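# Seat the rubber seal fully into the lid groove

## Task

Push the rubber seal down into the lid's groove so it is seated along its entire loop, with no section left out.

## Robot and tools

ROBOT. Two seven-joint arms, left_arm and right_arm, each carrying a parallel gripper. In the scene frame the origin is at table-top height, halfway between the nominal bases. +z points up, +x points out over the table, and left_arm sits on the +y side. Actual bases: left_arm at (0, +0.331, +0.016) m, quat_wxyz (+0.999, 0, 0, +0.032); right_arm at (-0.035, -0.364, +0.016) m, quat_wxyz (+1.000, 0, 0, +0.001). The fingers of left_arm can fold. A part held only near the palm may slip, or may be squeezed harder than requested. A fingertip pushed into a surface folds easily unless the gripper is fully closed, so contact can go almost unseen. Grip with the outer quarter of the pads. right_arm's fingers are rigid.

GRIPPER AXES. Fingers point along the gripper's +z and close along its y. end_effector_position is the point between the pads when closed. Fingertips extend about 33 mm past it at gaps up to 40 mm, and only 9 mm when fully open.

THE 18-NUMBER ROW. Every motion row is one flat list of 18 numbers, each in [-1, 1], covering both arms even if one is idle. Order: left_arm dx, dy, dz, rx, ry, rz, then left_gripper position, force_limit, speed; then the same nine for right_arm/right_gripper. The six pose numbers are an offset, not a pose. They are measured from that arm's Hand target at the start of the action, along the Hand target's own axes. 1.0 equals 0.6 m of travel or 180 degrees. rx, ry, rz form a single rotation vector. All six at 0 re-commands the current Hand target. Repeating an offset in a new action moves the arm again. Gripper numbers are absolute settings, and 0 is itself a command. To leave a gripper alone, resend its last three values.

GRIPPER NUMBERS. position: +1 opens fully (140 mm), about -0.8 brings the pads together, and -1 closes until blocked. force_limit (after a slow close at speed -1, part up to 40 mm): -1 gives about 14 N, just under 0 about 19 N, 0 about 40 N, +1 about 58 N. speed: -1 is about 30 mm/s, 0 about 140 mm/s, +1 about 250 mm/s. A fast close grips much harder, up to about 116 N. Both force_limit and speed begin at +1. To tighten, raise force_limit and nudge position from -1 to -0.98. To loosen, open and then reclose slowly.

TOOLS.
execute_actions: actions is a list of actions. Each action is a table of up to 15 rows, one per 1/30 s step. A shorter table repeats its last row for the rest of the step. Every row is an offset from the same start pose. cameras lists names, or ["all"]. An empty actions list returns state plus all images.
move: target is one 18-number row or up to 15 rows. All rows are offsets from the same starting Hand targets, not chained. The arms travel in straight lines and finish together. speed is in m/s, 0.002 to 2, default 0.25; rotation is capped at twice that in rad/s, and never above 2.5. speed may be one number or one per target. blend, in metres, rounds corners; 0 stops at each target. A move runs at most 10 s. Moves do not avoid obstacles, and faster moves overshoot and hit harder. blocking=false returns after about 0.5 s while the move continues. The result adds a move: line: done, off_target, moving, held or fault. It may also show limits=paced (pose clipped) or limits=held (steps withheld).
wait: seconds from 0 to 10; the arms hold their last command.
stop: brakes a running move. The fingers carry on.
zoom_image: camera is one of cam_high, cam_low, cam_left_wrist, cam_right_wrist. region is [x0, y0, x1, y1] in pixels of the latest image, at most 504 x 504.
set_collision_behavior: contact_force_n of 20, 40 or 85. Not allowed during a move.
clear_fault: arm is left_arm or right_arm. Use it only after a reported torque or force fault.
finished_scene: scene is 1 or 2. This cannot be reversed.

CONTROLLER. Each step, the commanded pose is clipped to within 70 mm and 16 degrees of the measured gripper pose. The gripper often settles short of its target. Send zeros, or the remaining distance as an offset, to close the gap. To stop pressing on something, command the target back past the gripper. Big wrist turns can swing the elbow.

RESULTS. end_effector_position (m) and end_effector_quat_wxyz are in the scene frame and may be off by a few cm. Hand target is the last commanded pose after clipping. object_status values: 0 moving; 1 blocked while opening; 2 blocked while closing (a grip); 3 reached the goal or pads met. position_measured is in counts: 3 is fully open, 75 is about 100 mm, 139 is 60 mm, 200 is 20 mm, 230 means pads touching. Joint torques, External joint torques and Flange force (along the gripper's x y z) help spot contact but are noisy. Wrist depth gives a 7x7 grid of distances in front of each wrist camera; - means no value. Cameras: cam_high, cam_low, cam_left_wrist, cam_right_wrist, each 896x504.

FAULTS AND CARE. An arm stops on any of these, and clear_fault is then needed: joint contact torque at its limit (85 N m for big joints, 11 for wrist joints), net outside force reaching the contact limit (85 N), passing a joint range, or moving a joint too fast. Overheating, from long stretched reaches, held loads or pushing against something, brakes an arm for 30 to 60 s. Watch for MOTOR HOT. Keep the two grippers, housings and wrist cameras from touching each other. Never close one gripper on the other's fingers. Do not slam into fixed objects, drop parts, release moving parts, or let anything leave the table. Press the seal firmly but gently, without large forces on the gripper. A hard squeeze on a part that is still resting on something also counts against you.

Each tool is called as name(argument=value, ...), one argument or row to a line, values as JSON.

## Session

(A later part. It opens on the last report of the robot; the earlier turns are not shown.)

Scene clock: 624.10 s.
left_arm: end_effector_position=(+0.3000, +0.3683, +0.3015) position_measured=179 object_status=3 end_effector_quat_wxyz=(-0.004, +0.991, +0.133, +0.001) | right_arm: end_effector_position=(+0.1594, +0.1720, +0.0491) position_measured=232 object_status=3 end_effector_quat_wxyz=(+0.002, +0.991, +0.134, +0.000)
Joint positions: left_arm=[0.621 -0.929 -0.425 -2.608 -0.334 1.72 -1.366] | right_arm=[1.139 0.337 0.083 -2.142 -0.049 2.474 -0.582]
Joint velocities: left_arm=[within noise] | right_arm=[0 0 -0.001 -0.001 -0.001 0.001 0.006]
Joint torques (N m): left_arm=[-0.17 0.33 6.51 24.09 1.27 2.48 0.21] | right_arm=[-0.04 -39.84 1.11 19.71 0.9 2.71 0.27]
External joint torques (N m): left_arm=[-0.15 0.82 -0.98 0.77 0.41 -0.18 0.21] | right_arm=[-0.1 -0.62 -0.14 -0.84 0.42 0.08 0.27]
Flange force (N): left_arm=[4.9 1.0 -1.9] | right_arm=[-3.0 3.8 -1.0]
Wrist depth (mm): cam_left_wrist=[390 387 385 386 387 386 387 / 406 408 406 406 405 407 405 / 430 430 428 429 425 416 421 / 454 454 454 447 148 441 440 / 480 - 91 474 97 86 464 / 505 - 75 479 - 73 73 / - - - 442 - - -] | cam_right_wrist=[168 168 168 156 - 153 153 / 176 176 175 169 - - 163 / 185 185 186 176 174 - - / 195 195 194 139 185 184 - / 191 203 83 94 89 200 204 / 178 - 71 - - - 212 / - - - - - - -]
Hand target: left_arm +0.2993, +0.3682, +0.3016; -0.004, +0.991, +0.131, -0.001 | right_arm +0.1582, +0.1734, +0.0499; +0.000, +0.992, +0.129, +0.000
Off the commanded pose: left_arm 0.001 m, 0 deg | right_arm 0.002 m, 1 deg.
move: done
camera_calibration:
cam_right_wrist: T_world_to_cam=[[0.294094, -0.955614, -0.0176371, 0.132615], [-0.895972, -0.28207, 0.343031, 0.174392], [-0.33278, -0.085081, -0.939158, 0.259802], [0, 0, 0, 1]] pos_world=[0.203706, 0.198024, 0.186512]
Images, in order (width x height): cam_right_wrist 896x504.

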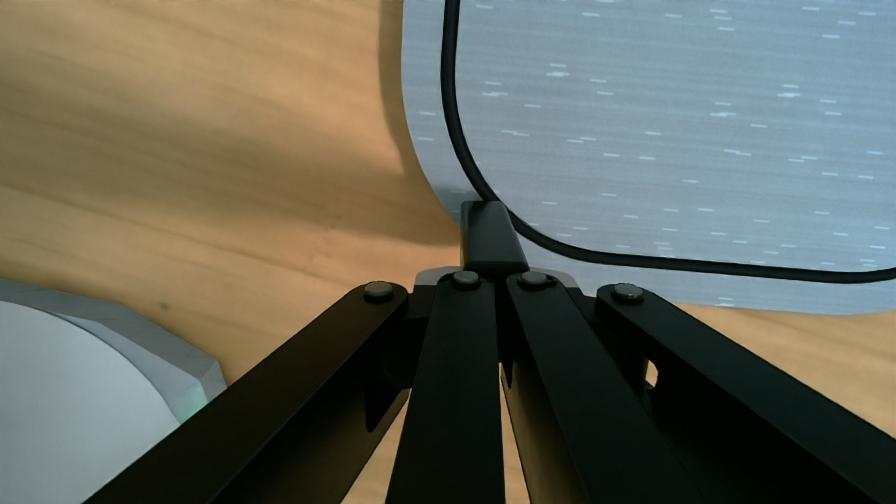

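move(
  target=[
    [0,0,0,0,0,0,-0.4,-0.05,-1,0.010,0.006,0,0,0,0,-1,-0.05,-0.3],
    [0,0,0,0,0,0,-0.4,-0.05,-1,0.010,0.006,0.0172,0,0,0,-1,-0.05,-0.3],
    [0,0,0,0,0,0,-0.4,-0.05,-1,-0.005,0.03,0,0,0,0,-1,-0.05,-0.3],
    [0,0,0,0,0,0,-0.4,-0.05,-1,-0.005,0.03,0.0172,0,0,0,-1,-0.05,-0.3],
    [0,0,0,0,0,0,-0.4,-0.05,-1,-0.015,0.055,0,0,0,0,-1,-0.05,-0.3],
    [0,0,0,0,0,0,-0.4,-0.05,-1,-0.015,0.055,0.0172,0,0,0,-1,-0.05,-0.3],
    [0,0,0,0,0,0,-0.4,-0.05,-1,-0.019,0.085,0,0,0,0,-1,-0.05,-0.3],
    [0,0,0,0,0,0,-0.4,-0.05,-1,-0.019,0.085,0.0172,0,0,0,-1,-0.05,-0.3],
    [0,0,0,0,0,0,-0.4,-0.05,-1,-0.019,0.085,0,0,0,0,-1,-0.05,-0.3],
  ],
  speed=[0.1,0.04,0.1,0.04,0.1,0.04,0.1,0.04,0.1],
  blend=[0.002,0,0.003,0,0.003,0,0.003,0,0],
)

move(
  target=[
    [0,0,0,0,0,0,-0.4,-0.05,-1,-0.001,0.03,0,0,0,0,-1,-0.05,-0.3],
    [0,0,0,0,0,0,-0.4,-0.05,-1,-0.001,0.03,0.0172,0,0,0,-1,-0.05,-0.3],
    [0,0,0,0,0,0,-0.4,-0.05,-1,-0.003,0.06,0,0,0,0,-1,-0.05,-0.3],
    [0,0,0,0,0,0,-0.4,-0.05,-1,-0.003,0.06,0.0172,0,0,0,-1,-0.05,-0.3],
    [0,0,0,0,0,0,-0.4,-0.05,-1,-0.006,0.09,0,0,0,0,-1,-0.05,-0.3],
    [0,0,0,0,0,0,-0.4,-0.05,-1,-0.006,0.09,0.0172,0,0,0,-1,-0.05,-0.3],
    [0,0,0,0,0,0,-0.4,-0.05,-1,-0.006,0.12,0,0,0,0,-1,-0.05,-0.3],
  ],
  speed=[0.1,0.04,0.1,0.04,0.1,0.04,0.1],
  blend=[0.002,0,0.003,0,0.003,0,0],
  cameras=["cam_right_wrist"],
)

Scene clock: 639.33 s.
left_arm: end_effector_position=(+0.3000, +0.3683, +0.3015) position_measured=179 object_status=3 end_effector_quat_wxyz=(-0.004, +0.991, +0.133, +0.001) | right_arm: end_effector_position=(+0.1604, +0.1215, +0.0494) position_measured=232 object_status=3 end_effector_quat_wxyz=(+0.000, +0.992, +0.128, +0.001)
Joint positions: left_arm=[0.621 -0.929 -0.425 -2.608 -0.334 1.72 -1.366] | right_arm=[1.095 0.225 0.09 -2.319 -0.04 2.544 -0.609]
Joint velocities: left_arm=[within noise] | right_arm=[0 -0.001 0 -0.001 0.002 -0.003 -0.001]
Joint torques (N m): left_arm=[-0.21 0.33 6.54 24.15 1.27 2.5 0.2] | right_arm=[-1.15 -35.16 1.1 19.25 0.84 2.43 -0.2]
External joint torques (N m): left_arm=[-0.2 0.75 -0.94 0.92 0.41 -0.15 0.2] | right_arm=[-1.21 -0.4 0.23 -0.36 0.4 -0.2 -0.2]
Flange force (N): left_arm=[4.9 1.1 -2.2] | right_arm=[0.2 3.0 -1.7]
Wrist depth (mm): cam_left_wrist=[388 387 390 386 386 389 387 / 410 408 408 407 408 406 407 / 430 430 428 429 425 412 420 / 455 454 454 448 148 441 452 / 480 - 91 476 97 86 470 / 504 - 75 476 - 73 73 / - - - 441 - - -] | cam_right_wrist=[169 168 - - 155 - - / 177 177 170 166 - - - / 186 185 183 170 - - - / 197 195 195 138 181 180 193 / 204 206 83 94 89 200 201 / - - 71 - - - 211 / - - - - - - -]
Hand target: left_arm +0.2993, +0.3682, +0.3016; -0.004, +0.991, +0.131, -0.001 | right_arm +0.1602, +0.1212, +0.0500; +0.000, +0.992, +0.129, +0.000
Off the commanded pose: left_arm 0.001 m, 0 deg | right_arm 0.001 m, 0 deg.
move: done

Scene clock: 642.60 s.
left_arm: end_effector_position=(+0.3000, +0.3683, +0.3015) position_measured=179 object_status=3 end_effector_quat_wxyz=(-0.004, +0.991, +0.133, +0.001) | right_arm: end_effector_position=(+0.1752, +0.0514, +0.0497) position_measured=232 object_status=3 end_effector_quat_wxyz=(+0.000, +0.992, +0.128, +0.001)
Joint positions: left_arm=[0.621 -0.929 -0.425 -2.608 -0.334 1.72 -1.366] | right_arm=[1.017 0.089 0.083 -2.517 -0.019 2.607 -0.71]
Joint velocities: left_arm=[within noise] | right_arm=[0 -0.002 0 0.001 0 0 -0.006]
Joint torques (N m): left_arm=[-0.18 0.38 6.53 24.13 1.26 2.49 0.17] | right_arm=[-0.7 -29.92 0.24 17.92 0.83 2.42 -0.3]
External joint torques (N m): left_arm=[-0.16 0.74 -0.97 0.92 0.41 -0.15 0.17] | right_arm=[-0.7 -0.62 -0.05 -0.7 0.43 -0.21 -0.3]
Flange force (N): left_arm=[5.0 1.2 -2.2] | right_arm=[-1.3 3.9 -2.3]
Wrist depth (mm): cam_left_wrist=[389 387 389 387 386 386 389 / 408 407 407 406 406 405 407 / 431 429 430 431 425 415 419 / 454 454 454 447 149 441 438 / 480 - 91 475 97 86 467 / 505 - 75 475 - 73 73 / - - - 438 - - -] | cam_right_wrist=[158 157 156 - - 157 165 / 167 - - 165 163 - 174 / 186 175 - - 172 179 182 / 196 195 195 177 193 190 192 / 207 206 83 95 89 200 202 / 219 - 71 - - - 212 / - - - - - - -]
Hand target: left_arm +0.2993, +0.3682, +0.3016; -0.004, +0.991, +0.131, -0.001 | right_arm +0.1751, +0.0506, +0.0500; +0.000, +0.992, +0.129, +0.000
Off the commanded pose: left_arm 0.001 m, 0 deg | right_arm 0.001 m, 0 deg.
move: done
camera_calibration:
cam_right_wrist: T_world_to_cam=[[0.282252, -0.959096, -0.0216321, 0.0151872], [-0.899926, -0.272516, 0.340393, 0.154664], [-0.332365, -0.0766094, -0.940034, 0.254922], [0, 0, 0, 1]] pos_world=[0.219626, 0.0762437, 0.187317]
Images, in order (width x height): cam_right_wrist 896x504.

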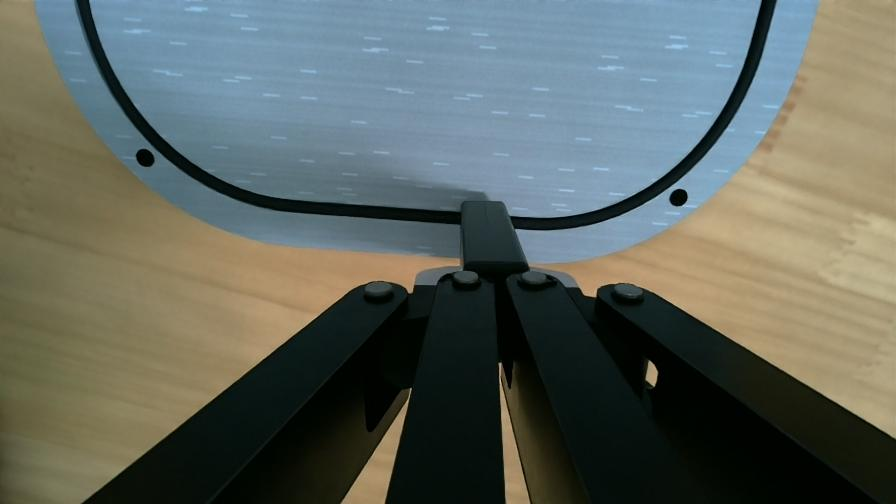

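move(
  target=[
    [0,0,0,0,0,0,-0.4,-0.05,-1,0.004,0,0,0,0,0,-1,-0.05,-0.3],
    [0,0,0,0,0,0,-0.4,-0.05,-1,0.004,0,0.0172,0,0,0,-1,-0.05,-0.3],
    [0,0,0,0,0,0,-0.4,-0.05,-1,0,0.028,0,0,0,0,-1,-0.05,-0.3],
    [0,0,0,0,0,0,-0.4,-0.05,-1,0,0.028,0.0172,0,0,0,-1,-0.05,-0.3],
    [0,0,0,0,0,0,-0.4,-0.05,-1,0.0025,0.057,0,0,0,0,-1,-0.05,-0.3],
    [0,0,0,0,0,0,-0.4,-0.05,-1,0.0025,0.057,0.0172,0,0,0,-1,-0.05,-0.3],
    [0,0,0,0,0,0,-0.4,-0.05,-1,0.0108,0.084,0,0,0,0,-1,-0.05,-0.3],
    [0,0,0,0,0,0,-0.4,-0.05,-1,0.0108,0.084,0.0172,0,0,0,-1,-0.05,-0.3],
    [0,0,0,0,0,0,-0.4,-0.05,-1,0.0108,0.084,0,0,0,0,-1,-0.05,-0.3],
  ],
  speed=[0.1,0.04,0.1,0.04,0.1,0.04,0.1,0.04,0.1],
  blend=[0.002,0,0.003,0,0.003,0,0.003,0,0],
)

move(
  target=[
    [0,0,0,0,0,0,-0.4,-0.05,-1,0.016,0.027,0,0,0,0,-1,-0.05,-0.3],
    [0,0,0,0,0,0,-0.4,-0.05,-1,0.016,0.027,0.0172,0,0,0,-1,-0.05,-0.3],
    [0,0,0,0,0,0,-0.4,-0.05,-1,0.0335,0.046,0,0,0,0,-1,-0.05,-0.3],
    [0,0,0,0,0,0,-0.4,-0.05,-1,0.0335,0.046,0.0172,0,0,0,-1,-0.05,-0.3],
    [0,0,0,0,0,0,-0.4,-0.05,-1,0.055,0.061,0,0,0,0,-1,-0.05,-0.3],
    [0,0,0,0,0,0,-0.4,-0.05,-1,0.055,0.061,0.0172,0,0,0,-1,-0.05,-0.3],
    [0,0,0,0,0,0,-0.4,-0.05,-1,0.081,0.072,0,0,0,0,-1,-0.05,-0.3],
  ],
  speed=[0.1,0.04,0.1,0.04,0.1,0.04,0.1],
  blend=[0.002,0,0.003,0,0.003,0,0],
  cameras=["cam_right_wrist"],
)

Scene clock: 657.10 s.
left_arm: end_effector_position=(+0.3000, +0.3683, +0.3015) position_measured=179 object_status=3 end_effector_quat_wxyz=(-0.004, +0.991, +0.133, +0.001) | right_arm: end_effector_position=(+0.1945, +0.0041, +0.0496) position_measured=232 object_status=3 end_effector_quat_wxyz=(+0.000, +0.992, +0.128, +0.001)
Joint positions: left_arm=[0.621 -0.929 -0.425 -2.608 -0.334 1.72 -1.366] | right_arm=[0.964 0.014 0.048 -2.621 -0.006 2.635 -0.809]
Joint velocities: left_arm=[within noise] | right_arm=[0 0.001 0 -0.001 -0.001 -0.004 -0.004]
Joint torques (N m): left_arm=[-0.21 0.36 6.47 24.08 1.25 2.49 0.16] | right_arm=[-0.29 -26.96 -0.11 17.93 0.8 2.43 -0.33]
External joint torques (N m): left_arm=[-0.2 0.79 -0.98 0.9 0.39 -0.15 0.16] | right_arm=[-0.34 -0.6 -0.19 -0.27 0.41 -0.2 -0.33]
Flange force (N): left_arm=[5.1 1.2 -2.1] | right_arm=[-0.7 2.6 -2.4]
Wrist depth (mm): cam_left_wrist=[390 387 387 386 387 387 387 / 404 408 406 408 406 408 406 / 432 430 427 431 425 417 415 / 453 455 453 446 149 439 443 / 480 - 91 474 97 86 466 / 501 - 75 467 - 73 73 / - - - 441 - - -] | cam_right_wrist=[- - - 157 - 166 165 / - - - - 166 174 173 / - 175 - - 175 183 182 / 196 197 183 126 191 191 191 / 206 205 83 - 89 200 202 / 218 - 71 - - - 211 / - - - - - - -]
Hand target: left_arm +0.2993, +0.3682, +0.3016; -0.004, +0.991, +0.131, -0.001 | right_arm +0.1943, +0.0036, +0.0500; +0.000, +0.992, +0.129, +0.000
Off the commanded pose: left_arm 0.001 m, 0 deg | right_arm 0.001 m, 0 deg.
move: done; blend cut to 0.0012 m at target 1

Scene clock: 660.30 s.
left_arm: end_effector_position=(+0.3000, +0.3683, +0.3015) position_measured=179 object_status=3 end_effector_quat_wxyz=(-0.004, +0.991, +0.133, +0.001) | right_arm: end_effector_position=(+0.2519, -0.0252, +0.0499) position_measured=232 object_status=3 end_effector_quat_wxyz=(+0.000, +0.992, +0.128, +0.001)
Joint positions: left_arm=[0.621 -0.929 -0.425 -2.608 -0.334 1.72 -1.366] | right_arm=[0.89 0.037 -0.022 -2.588 -0.003 2.626 -0.956]
Joint velocities: left_arm=[within noise] | right_arm=[0.001 0 -0.001 0 -0.001 -0.001 -0.004]
Joint torques (N m): left_arm=[-0.19 0.32 6.49 24.11 1.26 2.49 0.24] | right_arm=[-0.65 -27.41 -0.08 18.5 0.83 2.38 -0.32]
External joint torques (N m): left_arm=[-0.16 0.79 -0.98 0.83 0.41 -0.16 0.24] | right_arm=[-0.7 0.07 -0.14 0.15 0.43 -0.26 -0.32]
Flange force (N): left_arm=[4.9 1.0 -2.0] | right_arm=[1.8 0.9 -0.5]
Wrist depth (mm): cam_left_wrist=[389 389 387 387 386 388 387 / 408 404 409 405 407 408 407 / 428 428 429 427 423 418 420 / 453 454 453 448 149 440 441 / 483 - 91 473 97 86 458 / 505 - 75 475 - 73 73 / - - - 441 - - -] | cam_right_wrist=[158 - - 156 167 166 166 / - - - - 175 174 174 / - - - 170 184 183 182 / - 184 - 126 192 191 192 / - 197 82 94 89 201 203 / 218 - 71 - - - 212 / - - - - - - -]
Hand target: left_arm +0.2993, +0.3682, +0.3016; -0.004, +0.991, +0.131, -0.001 | right_arm +0.2523, -0.0258, +0.0500; +0.000, +0.992, +0.129, +0.000
Off the commanded pose: left_arm 0.001 m, 0 deg | right_arm 0.001 m, 0 deg.
move: done
camera_calibration:
cam_right_wrist: T_world_to_cam=[[0.283207, -0.958829, -0.0210066, -0.0802283], [-0.899702, -0.273202, 0.340438, 0.202695], [-0.33216, -0.0775148, -0.940032, 0.274678], [0, 0, 0, 1]] pos_world=[0.296324, -0.000256867, 0.187515]
Images, in order (width x height): cam_right_wrist 896x504.

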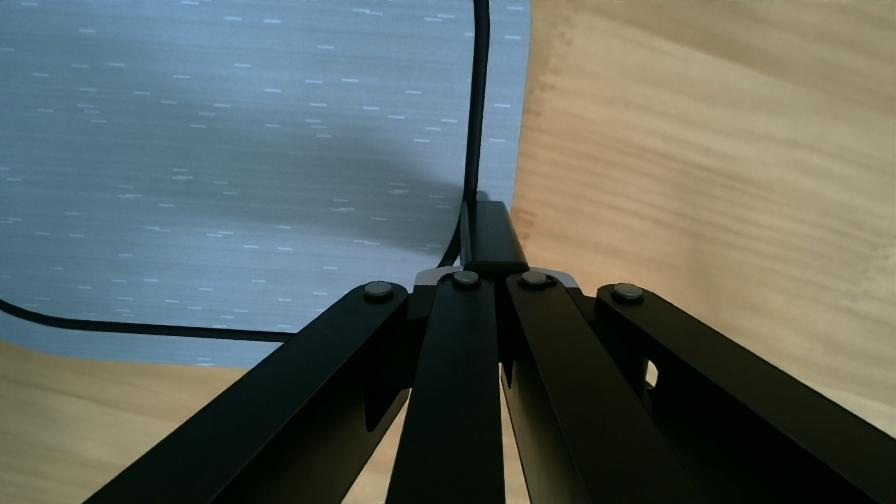

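move(
  target=[
    [0,0,0,0,0,0,-0.4,-0.05,-1,-0.02,-0.024,0,0,0,0,-1,-0.05,-0.3],
    [0,0,0,0,0,0,-0.4,-0.05,-1,-0.02,-0.024,0.0172,0,0,0,-1,-0.05,-0.3],
    [0,0,0,0,0,0,-0.4,-0.05,-1,0.003,-0.013,0,0,0,0,-1,-0.05,-0.3],
    [0,0,0,0,0,0,-0.4,-0.05,-1,0.003,-0.013,0.0172,0,0,0,-1,-0.05,-0.3],
    [0,0,0,0,0,0,-0.4,-0.05,-1,0.028,-0.0085,0,0,0,0,-1,-0.05,-0.3],
    [0,0,0,0,0,0,-0.4,-0.05,-1,0.028,-0.0085,0.0172,0,0,0,-1,-0.05,-0.3],
    [0,0,0,0,0,0,-0.4,-0.05,-1,0.056,-0.006,0,0,0,0,-1,-0.05,-0.3],
    [0,0,0,0,0,0,-0.4,-0.05,-1,0.056,-0.006,0.0172,0,0,0,-1,-0.05,-0.3],
    [0,0,0,0,0,0,-0.4,-0.05,-1,0.056,-0.006,0,0,0,0,-1,-0.05,-0.3],
  ],
  speed=[0.1,0.04,0.1,0.04,0.1,0.04,0.1,0.04,0.1],
  blend=[0.002,0,0.003,0,0.003,0,0.003,0,0],
)

move(
  target=[
    [0,0,0,0,0,0,-0.4,-0.05,-1,0.028,0.003,0,0,0,0,-1,-0.05,-0.3],
    [0,0,0,0,0,0,-0.4,-0.05,-1,0.028,0.003,0.0172,0,0,0,-1,-0.05,-0.3],
    [0,0,0,0,0,0,-0.4,-0.05,-1,0.056,0.004,0,0,0,0,-1,-0.05,-0.3],
    [0,0,0,0,0,0,-0.4,-0.05,-1,0.056,0.004,0.0172,0,0,0,-1,-0.05,-0.3],
    [0,0,0,0,0,0,-0.4,-0.05,-1,0.08,0,0,0,0,0,-1,-0.05,-0.3],
  ],
  speed=[0.1,0.04,0.1,0.04,0.1],
  blend=[0.002,0,0.003,0,0],
  cameras=["cam_right_wrist"],
)

Scene clock: 675.43 s.
left_arm: end_effector_position=(+0.3000, +0.3683, +0.3015) position_measured=179 object_status=3 end_effector_quat_wxyz=(-0.004, +0.991, +0.133, +0.001) | right_arm: end_effector_position=(+0.2833, -0.0127, +0.0494) position_measured=232 object_status=3 end_effector_quat_wxyz=(+0.000, +0.992, +0.128, +0.001)
Joint positions: left_arm=[0.621 -0.929 -0.425 -2.608 -0.334 1.72 -1.366] | right_arm=[0.862 0.11 -0.028 -2.488 0.004 2.599 -0.995]
Joint velocities: left_arm=[within noise] | right_arm=[0.002 -0.001 0.001 0.001 0 -0.004 0.002]
Joint torques (N m): left_arm=[-0.23 0.35 6.52 24.09 1.26 2.49 0.2] | right_arm=[-0.7 -30.9 -0.21 18.5 0.49 2.41 -0.27]
External joint torques (N m): left_arm=[-0.25 0.78 -1.01 0.85 0.4 -0.16 0.2] | right_arm=[-0.68 -0.49 -0.22 -0.32 0.07 -0.23 -0.27]
Flange force (N): left_arm=[4.9 1.3 -2.0] | right_arm=[-0.7 2.4 -1.7]
Wrist depth (mm): cam_left_wrist=[387 387 389 387 387 386 386 / 407 406 406 408 407 408 406 / 430 430 428 428 425 416 417 / 452 454 454 450 149 435 433 / 480 - 91 475 97 86 460 / 507 - 75 472 - 73 73 / - - - 438 - - -] | cam_right_wrist=[- - - 158 166 166 166 / - - - 164 174 174 173 / - - 174 167 183 182 182 / - - 181 120 191 191 192 / - - 82 95 89 200 202 / - - 71 - - - 211 / - - - - - - -]
Hand target: left_arm +0.2993, +0.3682, +0.3016; -0.004, +0.991, +0.131, -0.001 | right_arm +0.2839, -0.0137, +0.0500; +0.000, +0.992, +0.129, +0.000
Off the commanded pose: left_arm 0.001 m, 0 deg | right_arm 0.001 m, 0 deg.
move: done

Scene clock: 677.63 s.
left_arm: end_effector_position=(+0.3000, +0.3683, +0.3015) position_measured=179 object_status=3 end_effector_quat_wxyz=(-0.004, +0.991, +0.133, +0.001) | right_arm: end_effector_position=(+0.3307, -0.0010, +0.0504) position_measured=232 object_status=3 end_effector_quat_wxyz=(+0.000, +0.992, +0.127, +0.002)
Joint positions: left_arm=[0.621 -0.929 -0.425 -2.608 -0.334 1.72 -1.366] | right_arm=[0.816 0.202 -0.034 -2.349 0.008 2.554 -1.049]
Joint velocities: left_arm=[within noise] | right_arm=[-0.001 0.001 0 -0.001 0 -0.004 -0.005]
Joint torques (N m): left_arm=[-0.24 0.3 6.5 24.1 1.27 2.49 0.22] | right_arm=[-0.71 -33.67 0.31 19.39 0.65 2.4 -0.38]
External joint torques (N m): left_arm=[-0.2 0.73 -0.96 0.88 0.41 -0.16 0.22] | right_arm=[-0.85 0.43 0.2 -0.09 0.19 -0.25 -0.38]
Flange force (N): left_arm=[4.8 1.1 -2.1] | right_arm=[1.8 1.0 0.5]
Wrist depth (mm): cam_left_wrist=[389 387 386 387 385 387 389 / 408 406 409 406 406 404 406 / 430 432 428 429 423 413 420 / 453 455 454 447 149 438 435 / 480 - 91 474 97 86 471 / 503 - 75 477 - 73 73 / - - - 441 - - -] | cam_right_wrist=[- - 166 168 168 167 167 / - - - 172 176 175 175 / 176 - - 172 184 184 183 / - 184 - 120 192 193 193 / - - 82 94 89 201 203 / - - 71 - - - 213 / - - - - - - -]
Hand target: left_arm +0.2993, +0.3682, +0.3016; -0.004, +0.991, +0.131, -0.001 | right_arm +0.3303, -0.0014, +0.0500; +0.000, +0.992, +0.129, +0.000
Off the commanded pose: left_arm 0.001 m, 0 deg | right_arm 0.001 m, 0 deg.
move: done
camera_calibration:
cam_right_wrist: T_world_to_cam=[[0.281369, -0.959357, -0.0215683, -0.0786842], [-0.900505, -0.27174, 0.339483, 0.280336], [-0.331546, -0.0760974, -0.940365, 0.302947], [0, 0, 0, 1]] pos_world=[0.375024, 0.0237458, 0.188015]
Images, in order (width x height): cam_right_wrist 896x504.

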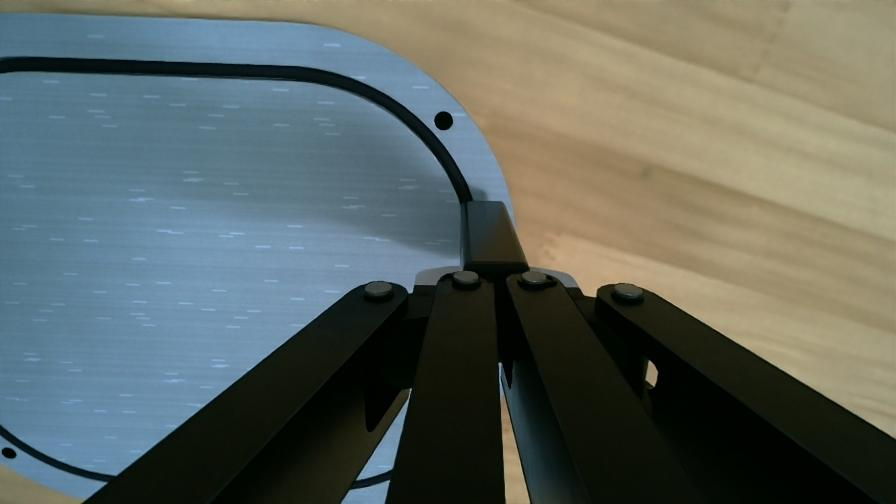

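move(
  target=[
    [0,0,0,0,0,0,-0.4,-0.05,-1,0.005,-0.005,0,0,0,0,-1,-0.05,-0.3],
    [0,0,0,0,0,0,-0.4,-0.05,-1,0.005,-0.005,0.0172,0,0,0,-1,-0.05,-0.3],
    [0,0,0,0,0,0,-0.4,-0.05,-1,0.035,-0.018,0,0,0,0,-1,-0.05,-0.3],
    [0,0,0,0,0,0,-0.4,-0.05,-1,0.035,-0.018,0.0172,0,0,0,-1,-0.05,-0.3],
    [0,0,0,0,0,0,-0.4,-0.05,-1,0.056,-0.032,0,0,0,0,-1,-0.05,-0.3],
    [0,0,0,0,0,0,-0.4,-0.05,-1,0.056,-0.032,0.0172,0,0,0,-1,-0.05,-0.3],
    [0,0,0,0,0,0,-0.4,-0.05,-1,0.072,-0.0525,0,0,0,0,-1,-0.05,-0.3],
    [0,0,0,0,0,0,-0.4,-0.05,-1,0.072,-0.0525,0.0172,0,0,0,-1,-0.05,-0.3],
    [0,0,0,0,0,0,-0.4,-0.05,-1,0.072,-0.0525,0,0,0,0,-1,-0.05,-0.3],
  ],
  speed=[0.1,0.04,0.1,0.04,0.1,0.04,0.1,0.04,0.1],
  blend=[0.002,0,0.003,0,0.003,0,0.003,0,0],
)

move(
  target=[
    [0,0,0,0,0,0,-0.4,-0.05,-1,0.0105,-0.0225,0,0,0,0,-1,-0.05,-0.3],
    [0,0,0,0,0,0,-0.4,-0.05,-1,0.0105,-0.0225,0.0172,0,0,0,-1,-0.05,-0.3],
    [0,0,0,0,0,0,-0.4,-0.05,-1,0.017,-0.05,0,0,0,0,-1,-0.05,-0.3],
    [0,0,0,0,0,0,-0.4,-0.05,-1,0.017,-0.05,0.0172,0,0,0,-1,-0.05,-0.3],
    [0,0,0,0,0,0,-0.4,-0.05,-1,0.02,-0.0775,0,0,0,0,-1,-0.05,-0.3],
    [0,0,0,0,0,0,-0.4,-0.05,-1,0.02,-0.0775,0.0172,0,0,0,-1,-0.05,-0.3],
    [0,0,0,0,0,0,-0.4,-0.05,-1,0.02,-0.0775,-0.1,0,0,0,-1,-0.05,-0.3],
    [0,0,0,0,0,0,-0.4,-0.05,-1,-0.05,-0.08,-0.33,0,0,0,-1,-0.05,-0.3],
  ],
  speed=[0.1,0.04,0.1,0.04,0.1,0.04,0.1,0.2],
  blend=[0.002,0,0.003,0,0.003,0,0.01,0],
  cameras=["cam_right_wrist"],
)

zoom_image(
  camera="cam_right_wrist",
  region=[200, 0, 620, 300],
)

Scene clock: 693.43 s.
left_arm: end_effector_position=(+0.3000, +0.3683, +0.3015) position_measured=179 object_status=3 end_effector_quat_wxyz=(-0.004, +0.991, +0.133, +0.001) | right_arm: end_effector_position=(+0.3655, +0.0391, +0.0493) position_measured=232 object_status=3 end_effector_quat_wxyz=(+0.000, +0.991, +0.132, +0.001)
Joint positions: left_arm=[0.621 -0.929 -0.425 -2.608 -0.334 1.72 -1.366] | right_arm=[0.811 0.328 -0.023 -2.156 0.01 2.485 -1.052]
Joint velocities: left_arm=[within noise] | right_arm=[-0.002 -0.001 0.001 -0.001 0.001 -0.004 0.001]
Joint torques (N m): left_arm=[-0.19 0.35 6.46 24.1 1.27 2.5 0.17] | right_arm=[0.04 -39.56 0.12 20.05 0.56 2.42 0.32]
External joint torques (N m): left_arm=[-0.2 0.81 -1.03 0.82 0.41 -0.16 0.17] | right_arm=[-0.05 -0.5 -0.02 -0.4 0.05 -0.23 0.32]
Flange force (N): left_arm=[5.0 1.3 -1.9] | right_arm=[-2.3 0.7 -1.4]
Wrist depth (mm): cam_left_wrist=[391 389 389 387 387 386 387 / 408 408 407 406 408 406 405 / 429 430 428 430 425 419 416 / 453 452 455 447 149 446 442 / 482 - 91 474 97 86 473 / 508 - 75 476 - 73 73 / - - - 439 - - -] | cam_right_wrist=[169 168 168 167 167 166 166 / 176 176 176 175 175 174 174 / 177 - - 174 183 183 182 / - - - 120 191 191 192 / 195 191 83 94 89 201 203 / - - 71 - - - 212 / - - - - - - -]
Hand target: left_arm +0.2993, +0.3682, +0.3016; -0.004, +0.991, +0.131, -0.001 | right_arm +0.3640, +0.0401, +0.0499; +0.000, +0.992, +0.129, +0.000
Off the commanded pose: left_arm 0.001 m, 0 deg | right_arm 0.002 m, 0 deg.
move: done

Scene clock: 697.80 s.
left_arm: end_effector_position=(+0.3000, +0.3683, +0.3015) position_measured=179 object_status=3 end_effector_quat_wxyz=(-0.004, +0.991, +0.133, +0.001) | right_arm: end_effector_position=(+0.3237, +0.0798, +0.2491) position_measured=232 object_status=3 end_effector_quat_wxyz=(-0.003, +0.991, +0.131, +0.000)
Joint positions: left_arm=[0.621 -0.929 -0.425 -2.608 -0.334 1.72 -1.366] | right_arm=[0.894 0.055 -0.007 -1.965 0.005 2.024 -0.946]
Joint velocities: left_arm=[within noise] | right_arm=[0 0.001 0.002 0 0.001 -0.004 0.004]
Joint torques (N m): left_arm=[-0.18 0.34 6.48 24.12 1.27 2.48 0.22] | right_arm=[-0.07 -33.68 0.12 23.74 0.45 2.43 0.32]
External joint torques (N m): left_arm=[-0.23 0.79 -1.08 0.88 0.4 -0.17 0.22] | right_arm=[-0.06 0.42 0.09 -0.73 -0.29 -0.22 0.32]
Flange force (N): left_arm=[5.1 1.3 -2.0] | right_arm=[-1.4 0.3 1.0]
Wrist depth (mm): cam_left_wrist=[389 388 385 388 385 387 387 / 407 406 407 407 406 406 406 / 431 429 427 429 424 415 418 / 455 455 454 447 149 440 441 / 480 - 91 475 97 86 467 / 505 - 75 477 - 73 73 / - - - 442 - - -] | cam_right_wrist=[350 348 348 347 346 344 342 / 366 365 363 - 357 359 358 / 385 382 374 371 376 377 376 / 405 403 388 120 395 395 395 / 421 421 82 - 89 410 416 / 376 - 71 - - - 435 / - - - - - - -]
Hand target: left_arm +0.2993, +0.3682, +0.3016; -0.004, +0.991, +0.131, -0.001 | right_arm +0.3227, +0.0789, +0.2479; +0.000, +0.992, +0.129, +0.000
Off the commanded pose: left_arm 0.001 m, 0 deg | right_arm 0.002 m, 0 deg.
move: done
camera_calibration:
cam_right_wrist: T_world_to_cam=[[0.288354, -0.957121, -0.027788, 0.00417477], [-0.897236, -0.280219, 0.341241, 0.227674], [-0.334395, -0.0734657, -0.939565, 0.494179], [0, 0, 0, 1]] pos_world=[0.368324, 0.104099, 0.386738]
Images, in order (width x height): cam_right_wrist 896x504.

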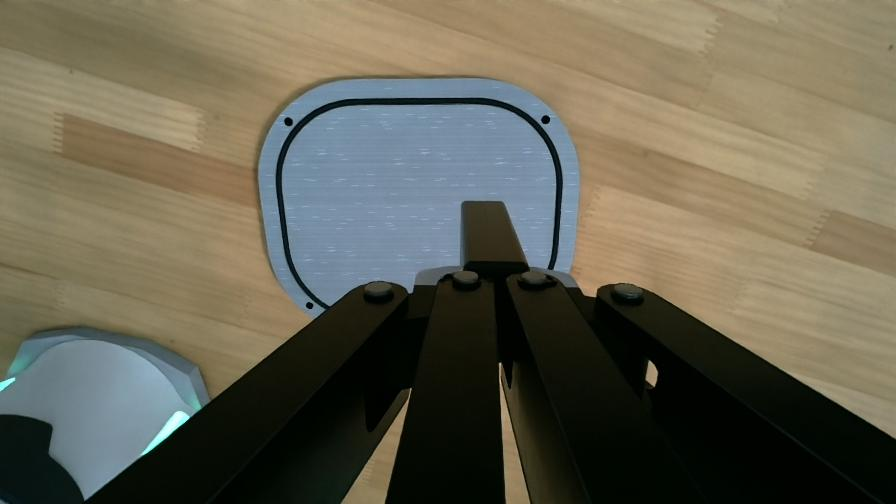

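Scaled by 1.200.

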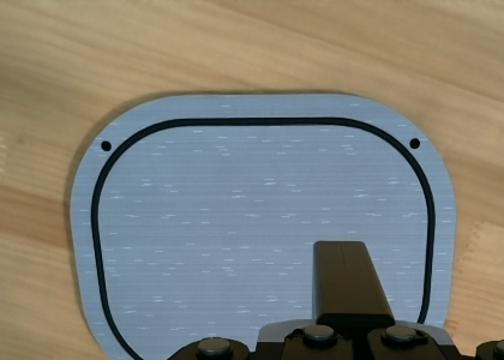

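finished_scene(
  scene=2,
)

The scene is finished: the task was done.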